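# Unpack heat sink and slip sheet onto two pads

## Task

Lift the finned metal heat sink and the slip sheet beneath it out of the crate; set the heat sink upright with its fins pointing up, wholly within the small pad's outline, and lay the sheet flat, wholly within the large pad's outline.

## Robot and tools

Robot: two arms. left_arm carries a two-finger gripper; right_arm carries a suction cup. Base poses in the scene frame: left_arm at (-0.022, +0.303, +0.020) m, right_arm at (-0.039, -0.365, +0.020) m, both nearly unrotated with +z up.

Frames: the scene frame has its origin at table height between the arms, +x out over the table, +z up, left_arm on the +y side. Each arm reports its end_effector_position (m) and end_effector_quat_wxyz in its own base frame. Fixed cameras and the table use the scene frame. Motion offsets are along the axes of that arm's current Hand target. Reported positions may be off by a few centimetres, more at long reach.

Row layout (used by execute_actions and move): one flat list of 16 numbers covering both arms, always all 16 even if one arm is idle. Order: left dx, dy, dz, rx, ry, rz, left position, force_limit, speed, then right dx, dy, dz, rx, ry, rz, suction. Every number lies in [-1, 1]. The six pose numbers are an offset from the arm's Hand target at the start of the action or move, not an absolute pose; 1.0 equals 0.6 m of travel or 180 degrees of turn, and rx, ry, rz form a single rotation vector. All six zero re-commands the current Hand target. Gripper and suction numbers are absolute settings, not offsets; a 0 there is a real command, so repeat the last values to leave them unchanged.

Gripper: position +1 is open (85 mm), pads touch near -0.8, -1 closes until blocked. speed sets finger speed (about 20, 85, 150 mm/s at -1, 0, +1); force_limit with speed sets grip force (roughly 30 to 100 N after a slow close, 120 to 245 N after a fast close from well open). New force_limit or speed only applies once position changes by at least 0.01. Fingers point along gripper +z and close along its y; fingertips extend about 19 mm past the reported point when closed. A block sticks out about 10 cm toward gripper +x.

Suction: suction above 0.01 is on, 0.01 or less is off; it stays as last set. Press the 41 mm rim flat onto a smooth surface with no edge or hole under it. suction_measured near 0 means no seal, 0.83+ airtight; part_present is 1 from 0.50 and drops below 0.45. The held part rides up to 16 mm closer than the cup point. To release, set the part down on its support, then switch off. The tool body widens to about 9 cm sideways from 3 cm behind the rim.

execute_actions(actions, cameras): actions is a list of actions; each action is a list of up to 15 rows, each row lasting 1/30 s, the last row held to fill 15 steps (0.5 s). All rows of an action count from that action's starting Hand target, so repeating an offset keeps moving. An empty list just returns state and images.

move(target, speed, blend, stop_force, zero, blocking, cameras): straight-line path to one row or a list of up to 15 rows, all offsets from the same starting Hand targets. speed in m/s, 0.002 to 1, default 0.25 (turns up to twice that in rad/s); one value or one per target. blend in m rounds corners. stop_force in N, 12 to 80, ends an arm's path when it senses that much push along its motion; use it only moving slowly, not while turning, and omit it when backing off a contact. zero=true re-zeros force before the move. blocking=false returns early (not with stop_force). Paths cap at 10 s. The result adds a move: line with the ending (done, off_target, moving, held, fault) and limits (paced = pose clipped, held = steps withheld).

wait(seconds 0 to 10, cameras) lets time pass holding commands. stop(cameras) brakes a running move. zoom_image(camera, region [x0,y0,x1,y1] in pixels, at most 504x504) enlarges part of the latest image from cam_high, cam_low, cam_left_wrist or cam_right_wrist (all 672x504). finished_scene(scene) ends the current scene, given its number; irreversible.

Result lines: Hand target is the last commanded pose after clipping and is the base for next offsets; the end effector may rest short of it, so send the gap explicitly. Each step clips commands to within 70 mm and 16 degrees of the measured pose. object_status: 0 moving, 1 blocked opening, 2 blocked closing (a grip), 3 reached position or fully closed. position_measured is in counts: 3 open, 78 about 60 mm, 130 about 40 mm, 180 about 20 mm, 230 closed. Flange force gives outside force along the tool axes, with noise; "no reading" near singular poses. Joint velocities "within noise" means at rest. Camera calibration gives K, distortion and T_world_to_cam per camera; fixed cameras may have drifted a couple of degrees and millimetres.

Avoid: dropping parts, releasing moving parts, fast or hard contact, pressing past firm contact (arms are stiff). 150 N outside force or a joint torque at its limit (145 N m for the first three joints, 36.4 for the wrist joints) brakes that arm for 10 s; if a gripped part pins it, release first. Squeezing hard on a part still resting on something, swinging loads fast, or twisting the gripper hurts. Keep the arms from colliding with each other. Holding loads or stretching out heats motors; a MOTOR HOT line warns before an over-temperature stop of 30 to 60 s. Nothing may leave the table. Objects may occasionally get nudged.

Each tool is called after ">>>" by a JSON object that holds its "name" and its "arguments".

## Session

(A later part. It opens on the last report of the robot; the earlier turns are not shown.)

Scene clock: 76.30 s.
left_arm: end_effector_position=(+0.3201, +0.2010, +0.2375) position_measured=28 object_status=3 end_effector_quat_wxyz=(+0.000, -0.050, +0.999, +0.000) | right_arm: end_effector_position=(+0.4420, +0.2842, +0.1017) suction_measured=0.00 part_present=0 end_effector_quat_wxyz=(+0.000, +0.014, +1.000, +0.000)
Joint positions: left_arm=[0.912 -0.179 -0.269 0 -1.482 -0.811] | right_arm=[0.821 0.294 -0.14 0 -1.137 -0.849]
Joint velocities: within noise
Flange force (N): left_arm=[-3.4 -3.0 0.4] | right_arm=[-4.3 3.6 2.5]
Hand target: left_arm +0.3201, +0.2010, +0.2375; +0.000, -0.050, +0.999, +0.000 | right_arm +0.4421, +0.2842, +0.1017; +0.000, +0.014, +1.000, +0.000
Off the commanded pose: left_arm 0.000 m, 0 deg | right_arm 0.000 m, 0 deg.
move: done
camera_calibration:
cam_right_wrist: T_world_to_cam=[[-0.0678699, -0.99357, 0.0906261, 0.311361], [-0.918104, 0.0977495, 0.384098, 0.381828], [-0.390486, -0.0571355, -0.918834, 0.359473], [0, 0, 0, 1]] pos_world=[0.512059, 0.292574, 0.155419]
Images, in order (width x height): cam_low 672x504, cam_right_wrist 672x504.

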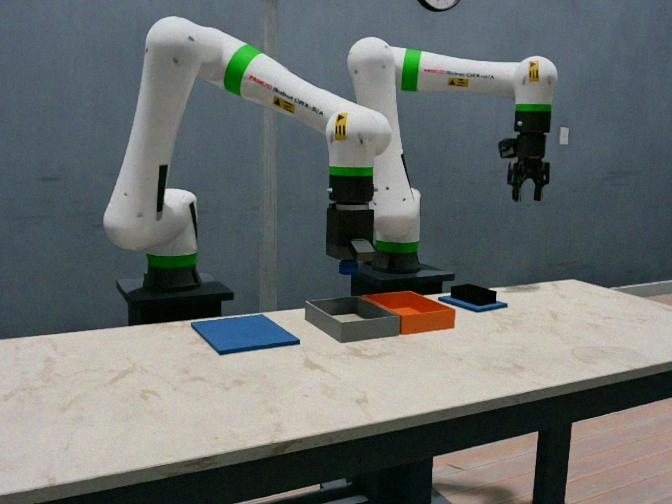

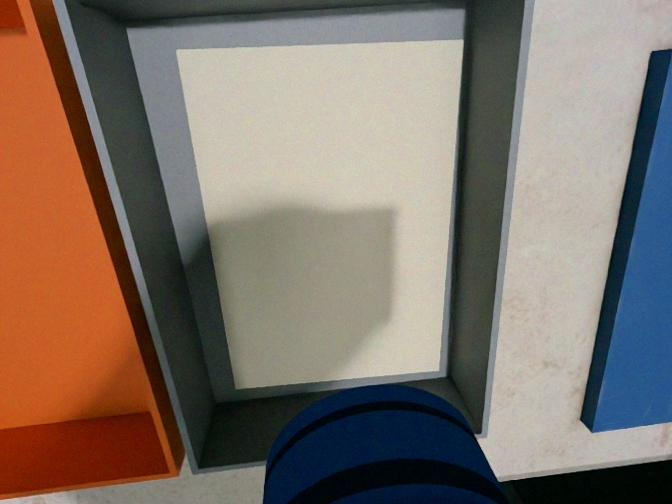

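>>> {"name": "move", "arguments": {"target": [0,0,0,0,0,0,0.8,-0.8,-1,0.0017,-0.0025,0.155,0,0,0,0], "speed": 0.12, "cameras": ["cam_low"]}}

>>> {"name": "move", "arguments": {"target": [0,0,0,0,0,0,0.8,-0.8,-1,0,0,0.044,0,0,0,1], "speed": 0.02, "stop_force": 12, "cameras": ["cam_low"]}}

Scene clock: 78.80 s.
left_arm: end_effector_position=(+0.3201, +0.2010, +0.2375) position_measured=28 object_status=3 end_effector_quat_wxyz=(+0.000, -0.050, +0.999, +0.000) | right_arm: end_effector_position=(+0.4410, +0.2828, +0.0087) suction_measured=0.00 part_present=0 end_effector_quat_wxyz=(+0.000, +0.014, +1.000, +0.000)
Joint positions: left_arm=[0.912 -0.179 -0.269 0 -1.482 -0.811] | right_arm=[0.821 0.409 -0.233 -0.001 -0.928 -0.849]
Joint velocities: within noise
Flange force (N): left_arm=[-3.1 -3.4 0.3] | right_arm=[-5.6 4.4 2.5]
Hand target: left_arm +0.3201, +0.2010, +0.2375; +0.000, -0.050, +0.999, +0.000 | right_arm +0.4410, +0.2828, +0.0087; +0.000, +0.014, +1.000, +0.000
Off the commanded pose: left_arm 0.000 m, 0 deg | right_arm 0.000 m, 0 deg.
move: done
Images, in order (width x height): cam_low 672x504.

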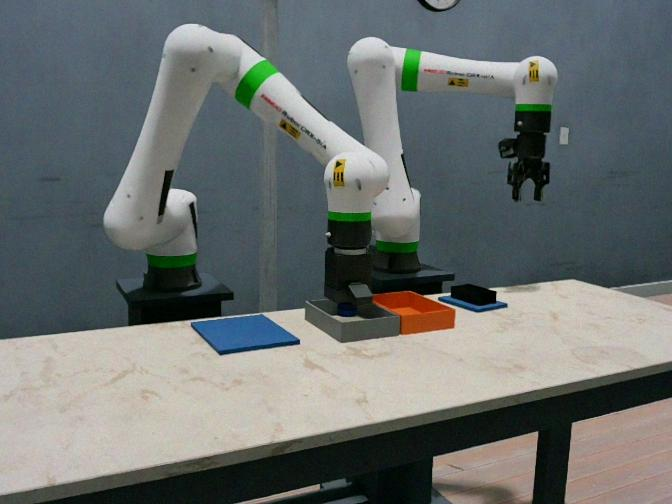

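Scene clock: 80.77 s.
left_arm: end_effector_position=(+0.3201, +0.2010, +0.2375) position_measured=28 object_status=3 end_effector_quat_wxyz=(+0.000, -0.050, +0.999, +0.000) | right_arm: end_effector_position=(+0.4410, +0.2828, -0.0177) suction_measured=0.91 part_present=1 end_effector_quat_wxyz=(+0.000, +0.014, +1.000, +0.000)
Joint positions: left_arm=[0.912 -0.179 -0.269 0 -1.482 -0.811] | right_arm=[0.821 0.45 -0.249 0 -0.871 -0.849]
Joint velocities: within noise
Flange force (N): left_arm=[-3.3 -3.5 0.5] | right_arm=[-5.4 3.9 2.9]
Hand target: left_arm +0.3201, +0.2010, +0.2375; +0.000, -0.050, +0.999, +0.000 | right_arm +0.4410, +0.2828, -0.0177; +0.000, +0.014, +1.000, +0.000
Off the commanded pose: left_arm 0.000 m, 0 deg | right_arm 0.000 m, 0 deg.
move: done
Images, in order (width x height): cam_low 672x504.

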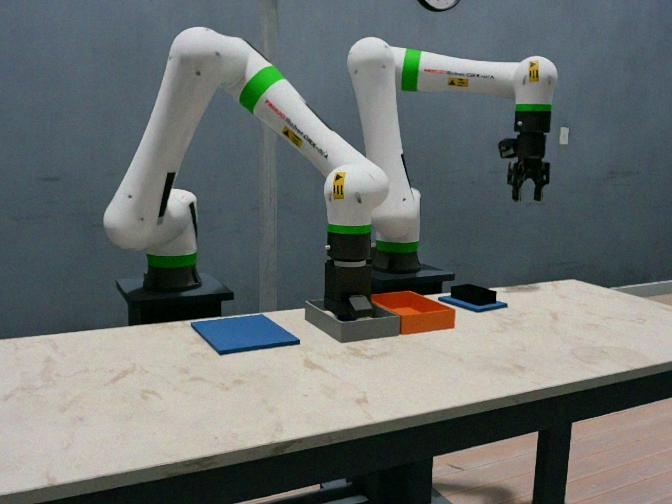

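>>> {"name": "move", "arguments": {"target": [[0,0,0,0,0,0,0.8,-0.8,-1,0,0,-0.05,0,0,0,1],[0,0,0,0,0,0,0.8,-0.8,-1,0,0,-0.2,0,0,0,1]], "speed": [0.05,0.15], "blend": 0.005, "cameras": ["cam_low"]}}

>>> {"name": "move", "arguments": {"target": [[0,0,0,0,0,0,0.8,-0.8,-1,0.0443,-0.3817,0,0,0,-0.0172,1],[0,0,0,0,0,0,0.8,-0.8,-1,0.0443,-0.3817,0.14,0,0,-0.0172,1]], "speed": [0.18,0.12], "blend": 0.01, "cameras": ["cam_high","cam_low"]}}

>>> {"name": "zoom_image", "arguments": {"camera": "cam_high", "region": [240, 140, 380, 280]}}

>>> {"name": "zoom_image", "arguments": {"camera": "cam_low", "region": [170, 220, 330, 380]}}

Scene clock: 83.67 s.
left_arm: end_effector_position=(+0.3201, +0.2010, +0.2375) position_measured=28 object_status=3 end_effector_quat_wxyz=(+0.000, -0.050, +0.999, +0.000) | right_arm: end_effector_position=(+0.4410, +0.2827, +0.1023) suction_measured=0.91 part_present=1 end_effector_quat_wxyz=(+0.000, +0.014, +1.000, +0.000)
Joint positions: left_arm=[0.912 -0.179 -0.269 0 -1.482 -0.811] | right_arm=[0.821 0.29 -0.144 0 -1.137 -0.849]
Joint velocities: within noise
Flange force (N): left_arm=[-3.7 -3.6 0.6] | right_arm=[-4.9 4.3 1.3]
Hand target: left_arm +0.3201, +0.2010, +0.2375; +0.000, -0.050, +0.999, +0.000 | right_arm +0.4410, +0.2827, +0.1023; +0.000, +0.014, +1.000, +0.000
Off the commanded pose: left_arm 0.000 m, 0 deg | right_arm 0.000 m, 0 deg.
move: done
Images, in order (width x height): cam_low 672x504.

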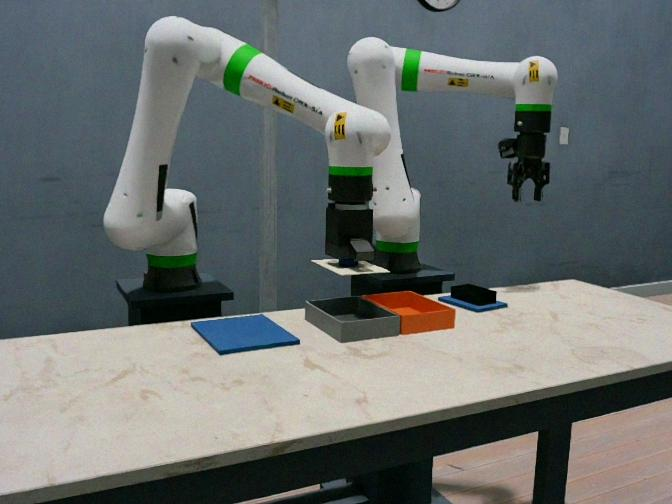

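Scene clock: 86.03 s.
left_arm: end_effector_position=(+0.3201, +0.2010, +0.2375) position_measured=28 object_status=3 end_effector_quat_wxyz=(+0.000, -0.050, +0.999, +0.000) | right_arm: end_effector_position=(+0.4080, +0.0547, +0.0182) suction_measured=0.91 part_present=1 end_effector_quat_wxyz=(+0.000, -0.013, +1.000, +0.000)
Joint positions: left_arm=[0.912 -0.179 -0.269 0 -1.482 -0.811] | right_arm=[0.454 0.151 -0.549 -0.001 -0.87 -0.428]
Joint velocities: within noise
Flange force (N): left_arm=[-4.1 -3.2 0.2] | right_arm=[-5.7 1.1 2.5]
Hand target: left_arm +0.3201, +0.2010, +0.2375; +0.000, -0.050, +0.999, +0.000 | right_arm +0.4080, +0.0546, +0.0182; +0.000, -0.013, +1.000, +0.000
Off the commanded pose: left_arm 0.000 m, 0 deg | right_arm 0.000 m, 0 deg.
move: done
Images, in order (width x height): cam_high 672x504, cam_low 672x504.

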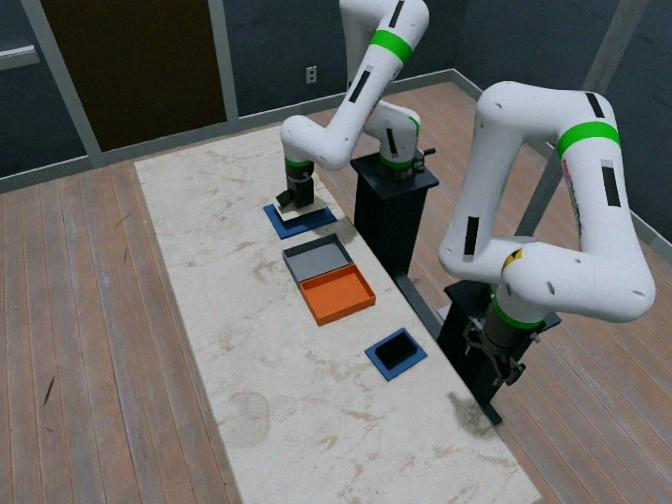

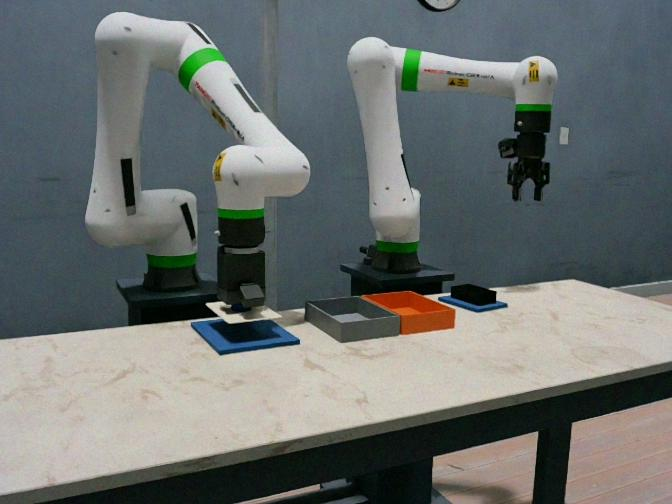

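Scaled by 3.600 from the camera's 672x504 image, which has a finer 960x720 frame.

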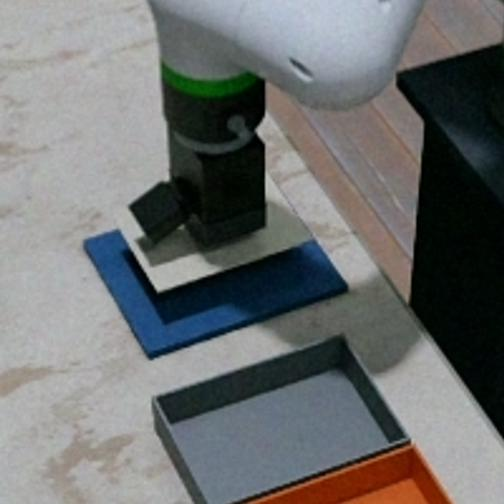

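Scaled by 3.150 from the camera's 672x504 image, which has a finer 960x720 frame.

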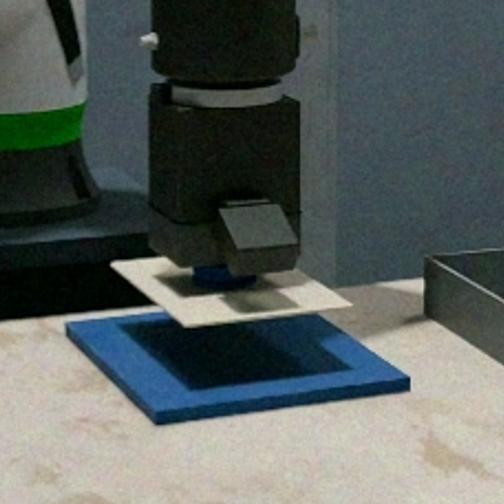

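>>> {"name": "move", "arguments": {"target": [0,0,0,0,0,0,0.8,-0.8,-1,0,0,0.05,0,0,0,1], "speed": 0.04, "cameras": []}}

>>> {"name": "move", "arguments": {"target": [0,0,0,0,0,0,0.8,-0.8,-1,0,0,0.022,0,0,0,1], "speed": 0.008, "stop_force": 12, "cameras": ["cam_high","cam_low"]}}

>>> {"name": "zoom_image", "arguments": {"camera": "cam_low", "region": [170, 220, 330, 380]}}

Scene clock: 88.13 s.
left_arm: end_effector_position=(+0.3201, +0.2010, +0.2375) position_measured=28 object_status=3 end_effector_quat_wxyz=(+0.000, -0.050, +0.999, +0.000) | right_arm: end_effector_position=(+0.4080, +0.0546, -0.0118) suction_measured=0.91 part_present=1 end_effector_quat_wxyz=(+0.000, -0.013, +1.000, +0.000)
Joint positions: left_arm=[0.912 -0.179 -0.269 0 -1.482 -0.811] | right_arm=[0.454 0.209 -0.572 -0.001 -0.789 -0.428]
Joint velocities: within noise
Flange force (N): left_arm=[-3.5 -3.2 0.5] | right_arm=[-6.5 1.5 3.2]
Hand target: left_arm +0.3201, +0.2010, +0.2375; +0.000, -0.050, +0.999, +0.000 | right_arm +0.4080, +0.0546, -0.0118; +0.000, -0.013, +1.000, +0.000
Off the commanded pose: left_arm 0.000 m, 0 deg | right_arm 0.000 m, 0 deg.
move: done
No camera images: "cameras" was empty.

Scene clock: 90.23 s.
left_arm: end_effector_position=(+0.3201, +0.2010, +0.2375) position_measured=28 object_status=3 end_effector_quat_wxyz=(+0.000, -0.050, +0.999, +0.000) | right_arm: end_effector_position=(+0.4080, +0.0547, -0.0239) suction_measured=0.91 part_present=1 end_effector_quat_wxyz=(+0.000, -0.013, +1.000, +0.000)
Joint positions: left_arm=[0.912 -0.179 -0.269 0 -1.482 -0.811] | right_arm=[0.454 0.235 -0.579 -0.001 -0.756 -0.428]
Joint velocities: within noise
Flange force (N): left_arm=[-3.7 -3.1 0.4] | right_arm=[-0.2 0.2 -22.9]
Hand target: left_arm +0.3201, +0.2010, +0.2375; +0.000, -0.050, +0.999, +0.000 | right_arm +0.4080, +0.0547, -0.0239; +0.000, -0.013, +1.000, +0.000 (not the last commanded pose)
Off the commanded pose: left_arm 0.000 m, 0 deg | right_arm 0.001 m, 0 deg.
move: contact (right_arm)
Images, in order (width x height): cam_high 672x504, cam_low 672x504.

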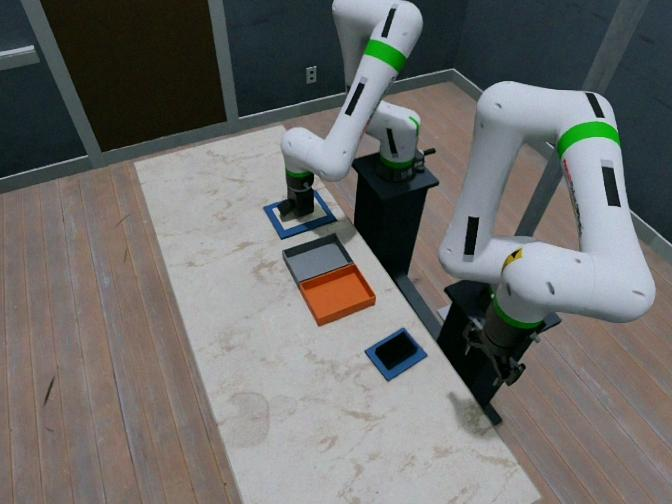

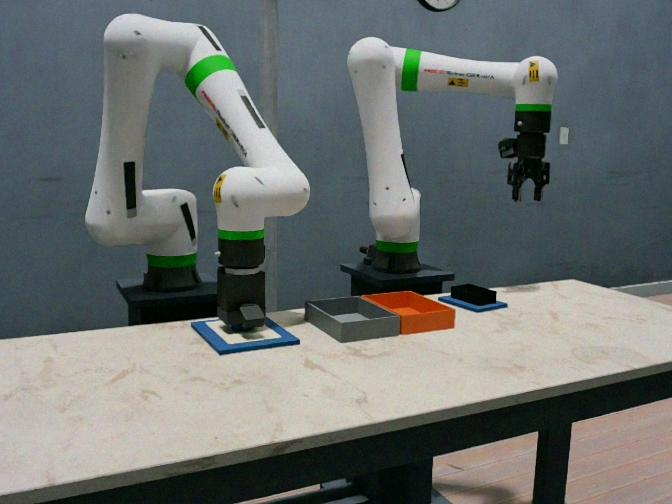

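Scaled by 3.150 from the camera's 672x504 image, which has a finer 960x720 frame.

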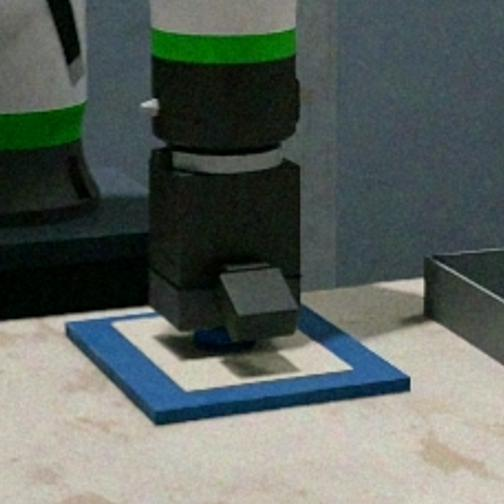

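>>> {"name": "execute_actions", "arguments": {"actions": [[[0,0,0,0,0,0,0.8,-0.8,-1,0,0,0,0,0,0,0]]], "cameras": []}}

>>> {"name": "move", "arguments": {"target": [[0,0,0,0,0,0,0.8,-0.8,-1,0,0,-0.08,0,0,0,0],[0,0,0,0,0,0,0.8,-0.8,-1,0,0,-0.4,0,0,0,0]], "speed": [0.03,0.2], "blend": 0.01}}

>>> {"name": "zoom_image", "arguments": {"camera": "cam_high", "region": [240, 160, 440, 390]}}

Scene clock: 91.93 s.
left_arm: end_effector_position=(+0.3201, +0.2010, +0.2375) position_measured=28 object_status=3 end_effector_quat_wxyz=(+0.000, -0.050, +0.999, +0.000) | right_arm: end_effector_position=(+0.4080, +0.0547, -0.0239) suction_measured=0.00 part_present=0 end_effector_quat_wxyz=(+0.000, -0.013, +1.000, +0.000)
Joint positions: left_arm=[0.912 -0.179 -0.269 0 -1.482 -0.811] | right_arm=[0.454 0.235 -0.579 -0.001 -0.756 -0.428]
Joint velocities: within noise
Flange force (N): left_arm=[-3.3 -3.0 0.4] | right_arm=[7.2 1.5 -58.6]
Hand target: left_arm +0.3201, +0.2010, +0.2375; +0.000, -0.050, +0.999, +0.000 | right_arm +0.4080, +0.0547, -0.0239; +0.000, -0.013, +1.000, +0.000
Off the commanded pose: left_arm 0.000 m, 0 deg | right_arm 0.000 m, 0 deg.
No camera images: "cameras" was empty.

Scene clock: 94.87 s.
left_arm: end_effector_position=(+0.3201, +0.2010, +0.2375) position_measured=28 object_status=3 end_effector_quat_wxyz=(+0.000, -0.050, +0.999, +0.000) | right_arm: end_effector_position=(+0.4080, +0.0544, +0.2161) suction_measured=0.00 part_present=0 end_effector_quat_wxyz=(+0.000, -0.013, +1.000, +0.000)
Joint positions: left_arm=[0.912 -0.179 -0.269 0 -1.482 -0.811] | right_arm=[0.454 -0.077 -0.27 0 -1.377 -0.428]
Joint velocities: within noise
Flange force (N): left_arm=[-4.0 -2.9 0.1] | right_arm=[-5.1 1.2 -0.5]
Hand target: left_arm +0.3201, +0.2010, +0.2375; +0.000, -0.050, +0.999, +0.000 | right_arm +0.4080, +0.0545, +0.2161; +0.000, -0.013, +1.000, +0.000
Off the commanded pose: left_arm 0.000 m, 0 deg | right_arm 0.000 m, 0 deg.
move: done
camera_calibration:
cam_left_wrist: T_world_to_cam=[[0.00590522, 0.99966, 0.0254064, -0.201486], [0.948241, -0.0136646, 0.317256, -0.359996], [0.317495, 0.022218, -0.947999, 0.235398], [0, 0, 0, 1]] pos_world=[0.267815, 0.191268, 0.342487]
cam_right_wrist: T_world_to_cam=[[-0.0142767, -0.995779, 0.0906609, 0.0486616], [-0.922086, 0.0481791, 0.383975, 0.333447], [-0.386722, -0.0781152, -0.918882, 0.437778], [0, 0, 0, 1]] pos_world=[0.47746, 0.0665882, 0.26982]

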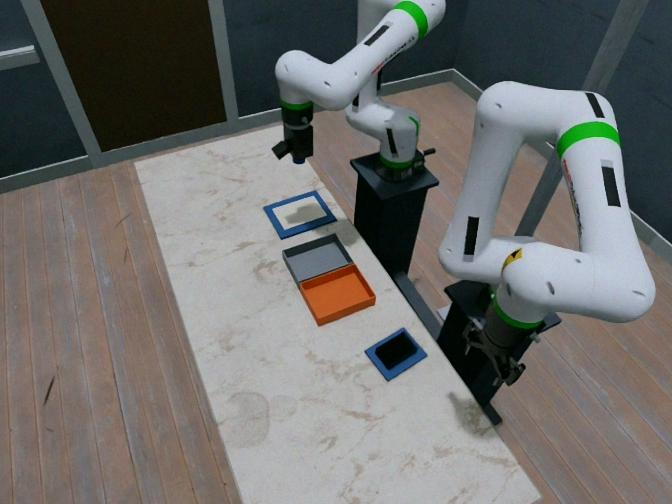

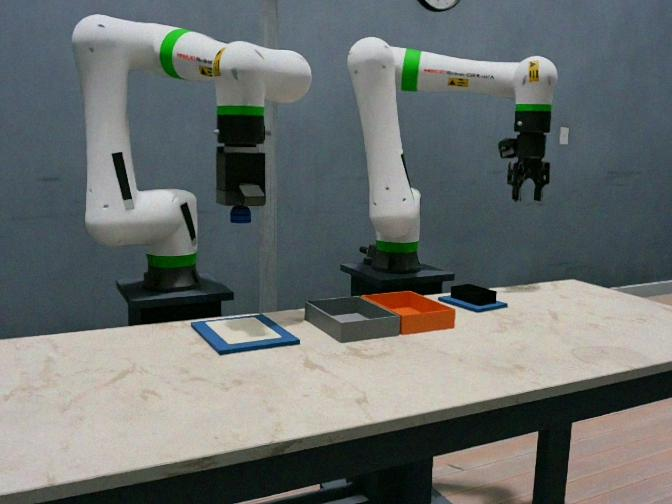

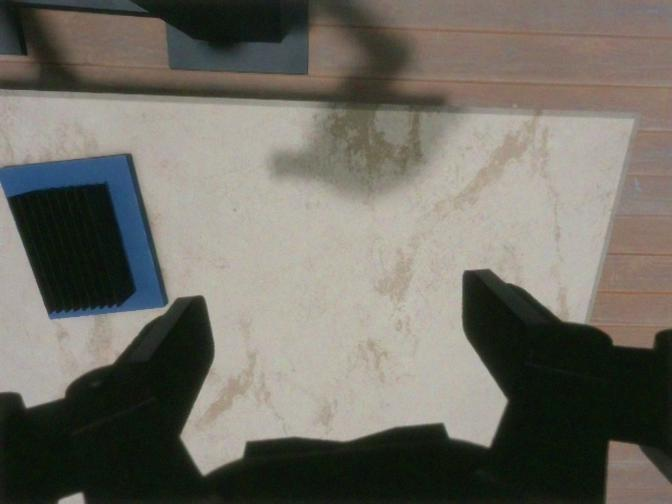

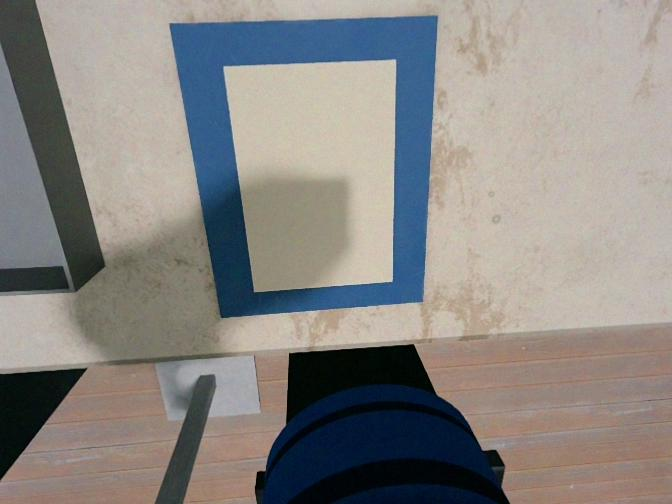

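Scaled by 2.191 from the camera's 672x504 image, which has a finer 960x720 frame.

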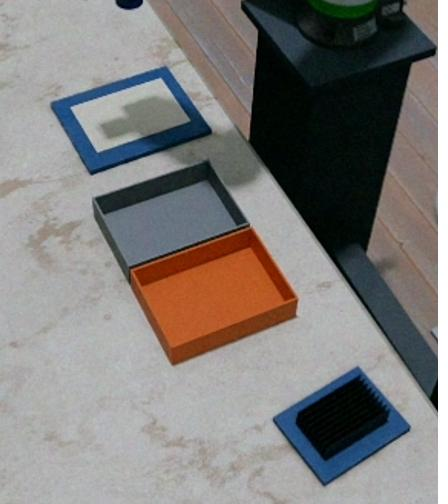

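>>> {"name": "zoom_image", "arguments": {"camera": "cam_left_wrist", "region": [0, 130, 190, 340]}}

>>> {"name": "zoom_image", "arguments": {"camera": "cam_high", "region": [350, 310, 440, 400]}}

Scaled by 2.400 from the camera's 672x504 image, which has a finer 960x720 frame.

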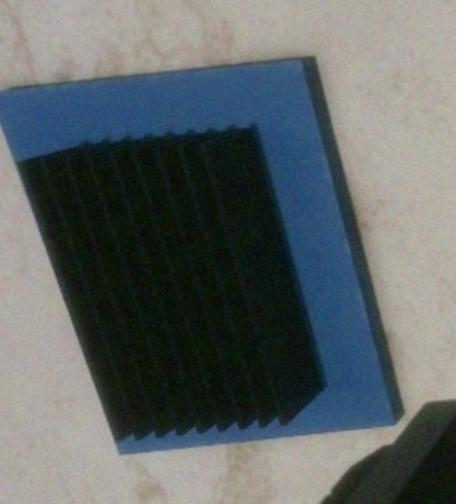

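Scaled by 5.600 from the camera's 672x504 image, which has a finer 960x720 frame.

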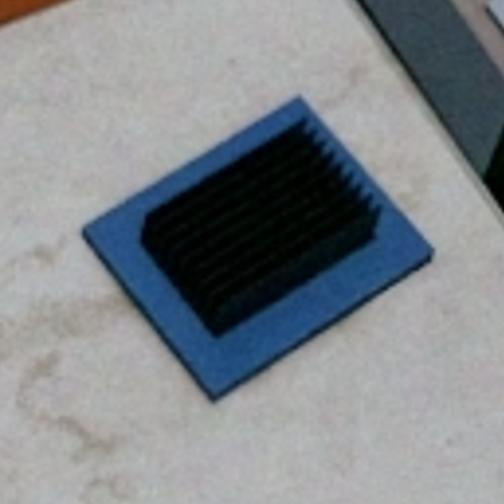

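>>> {"name": "finished_scene", "arguments": {"scene": 2}}

The scene is finished: the task was done.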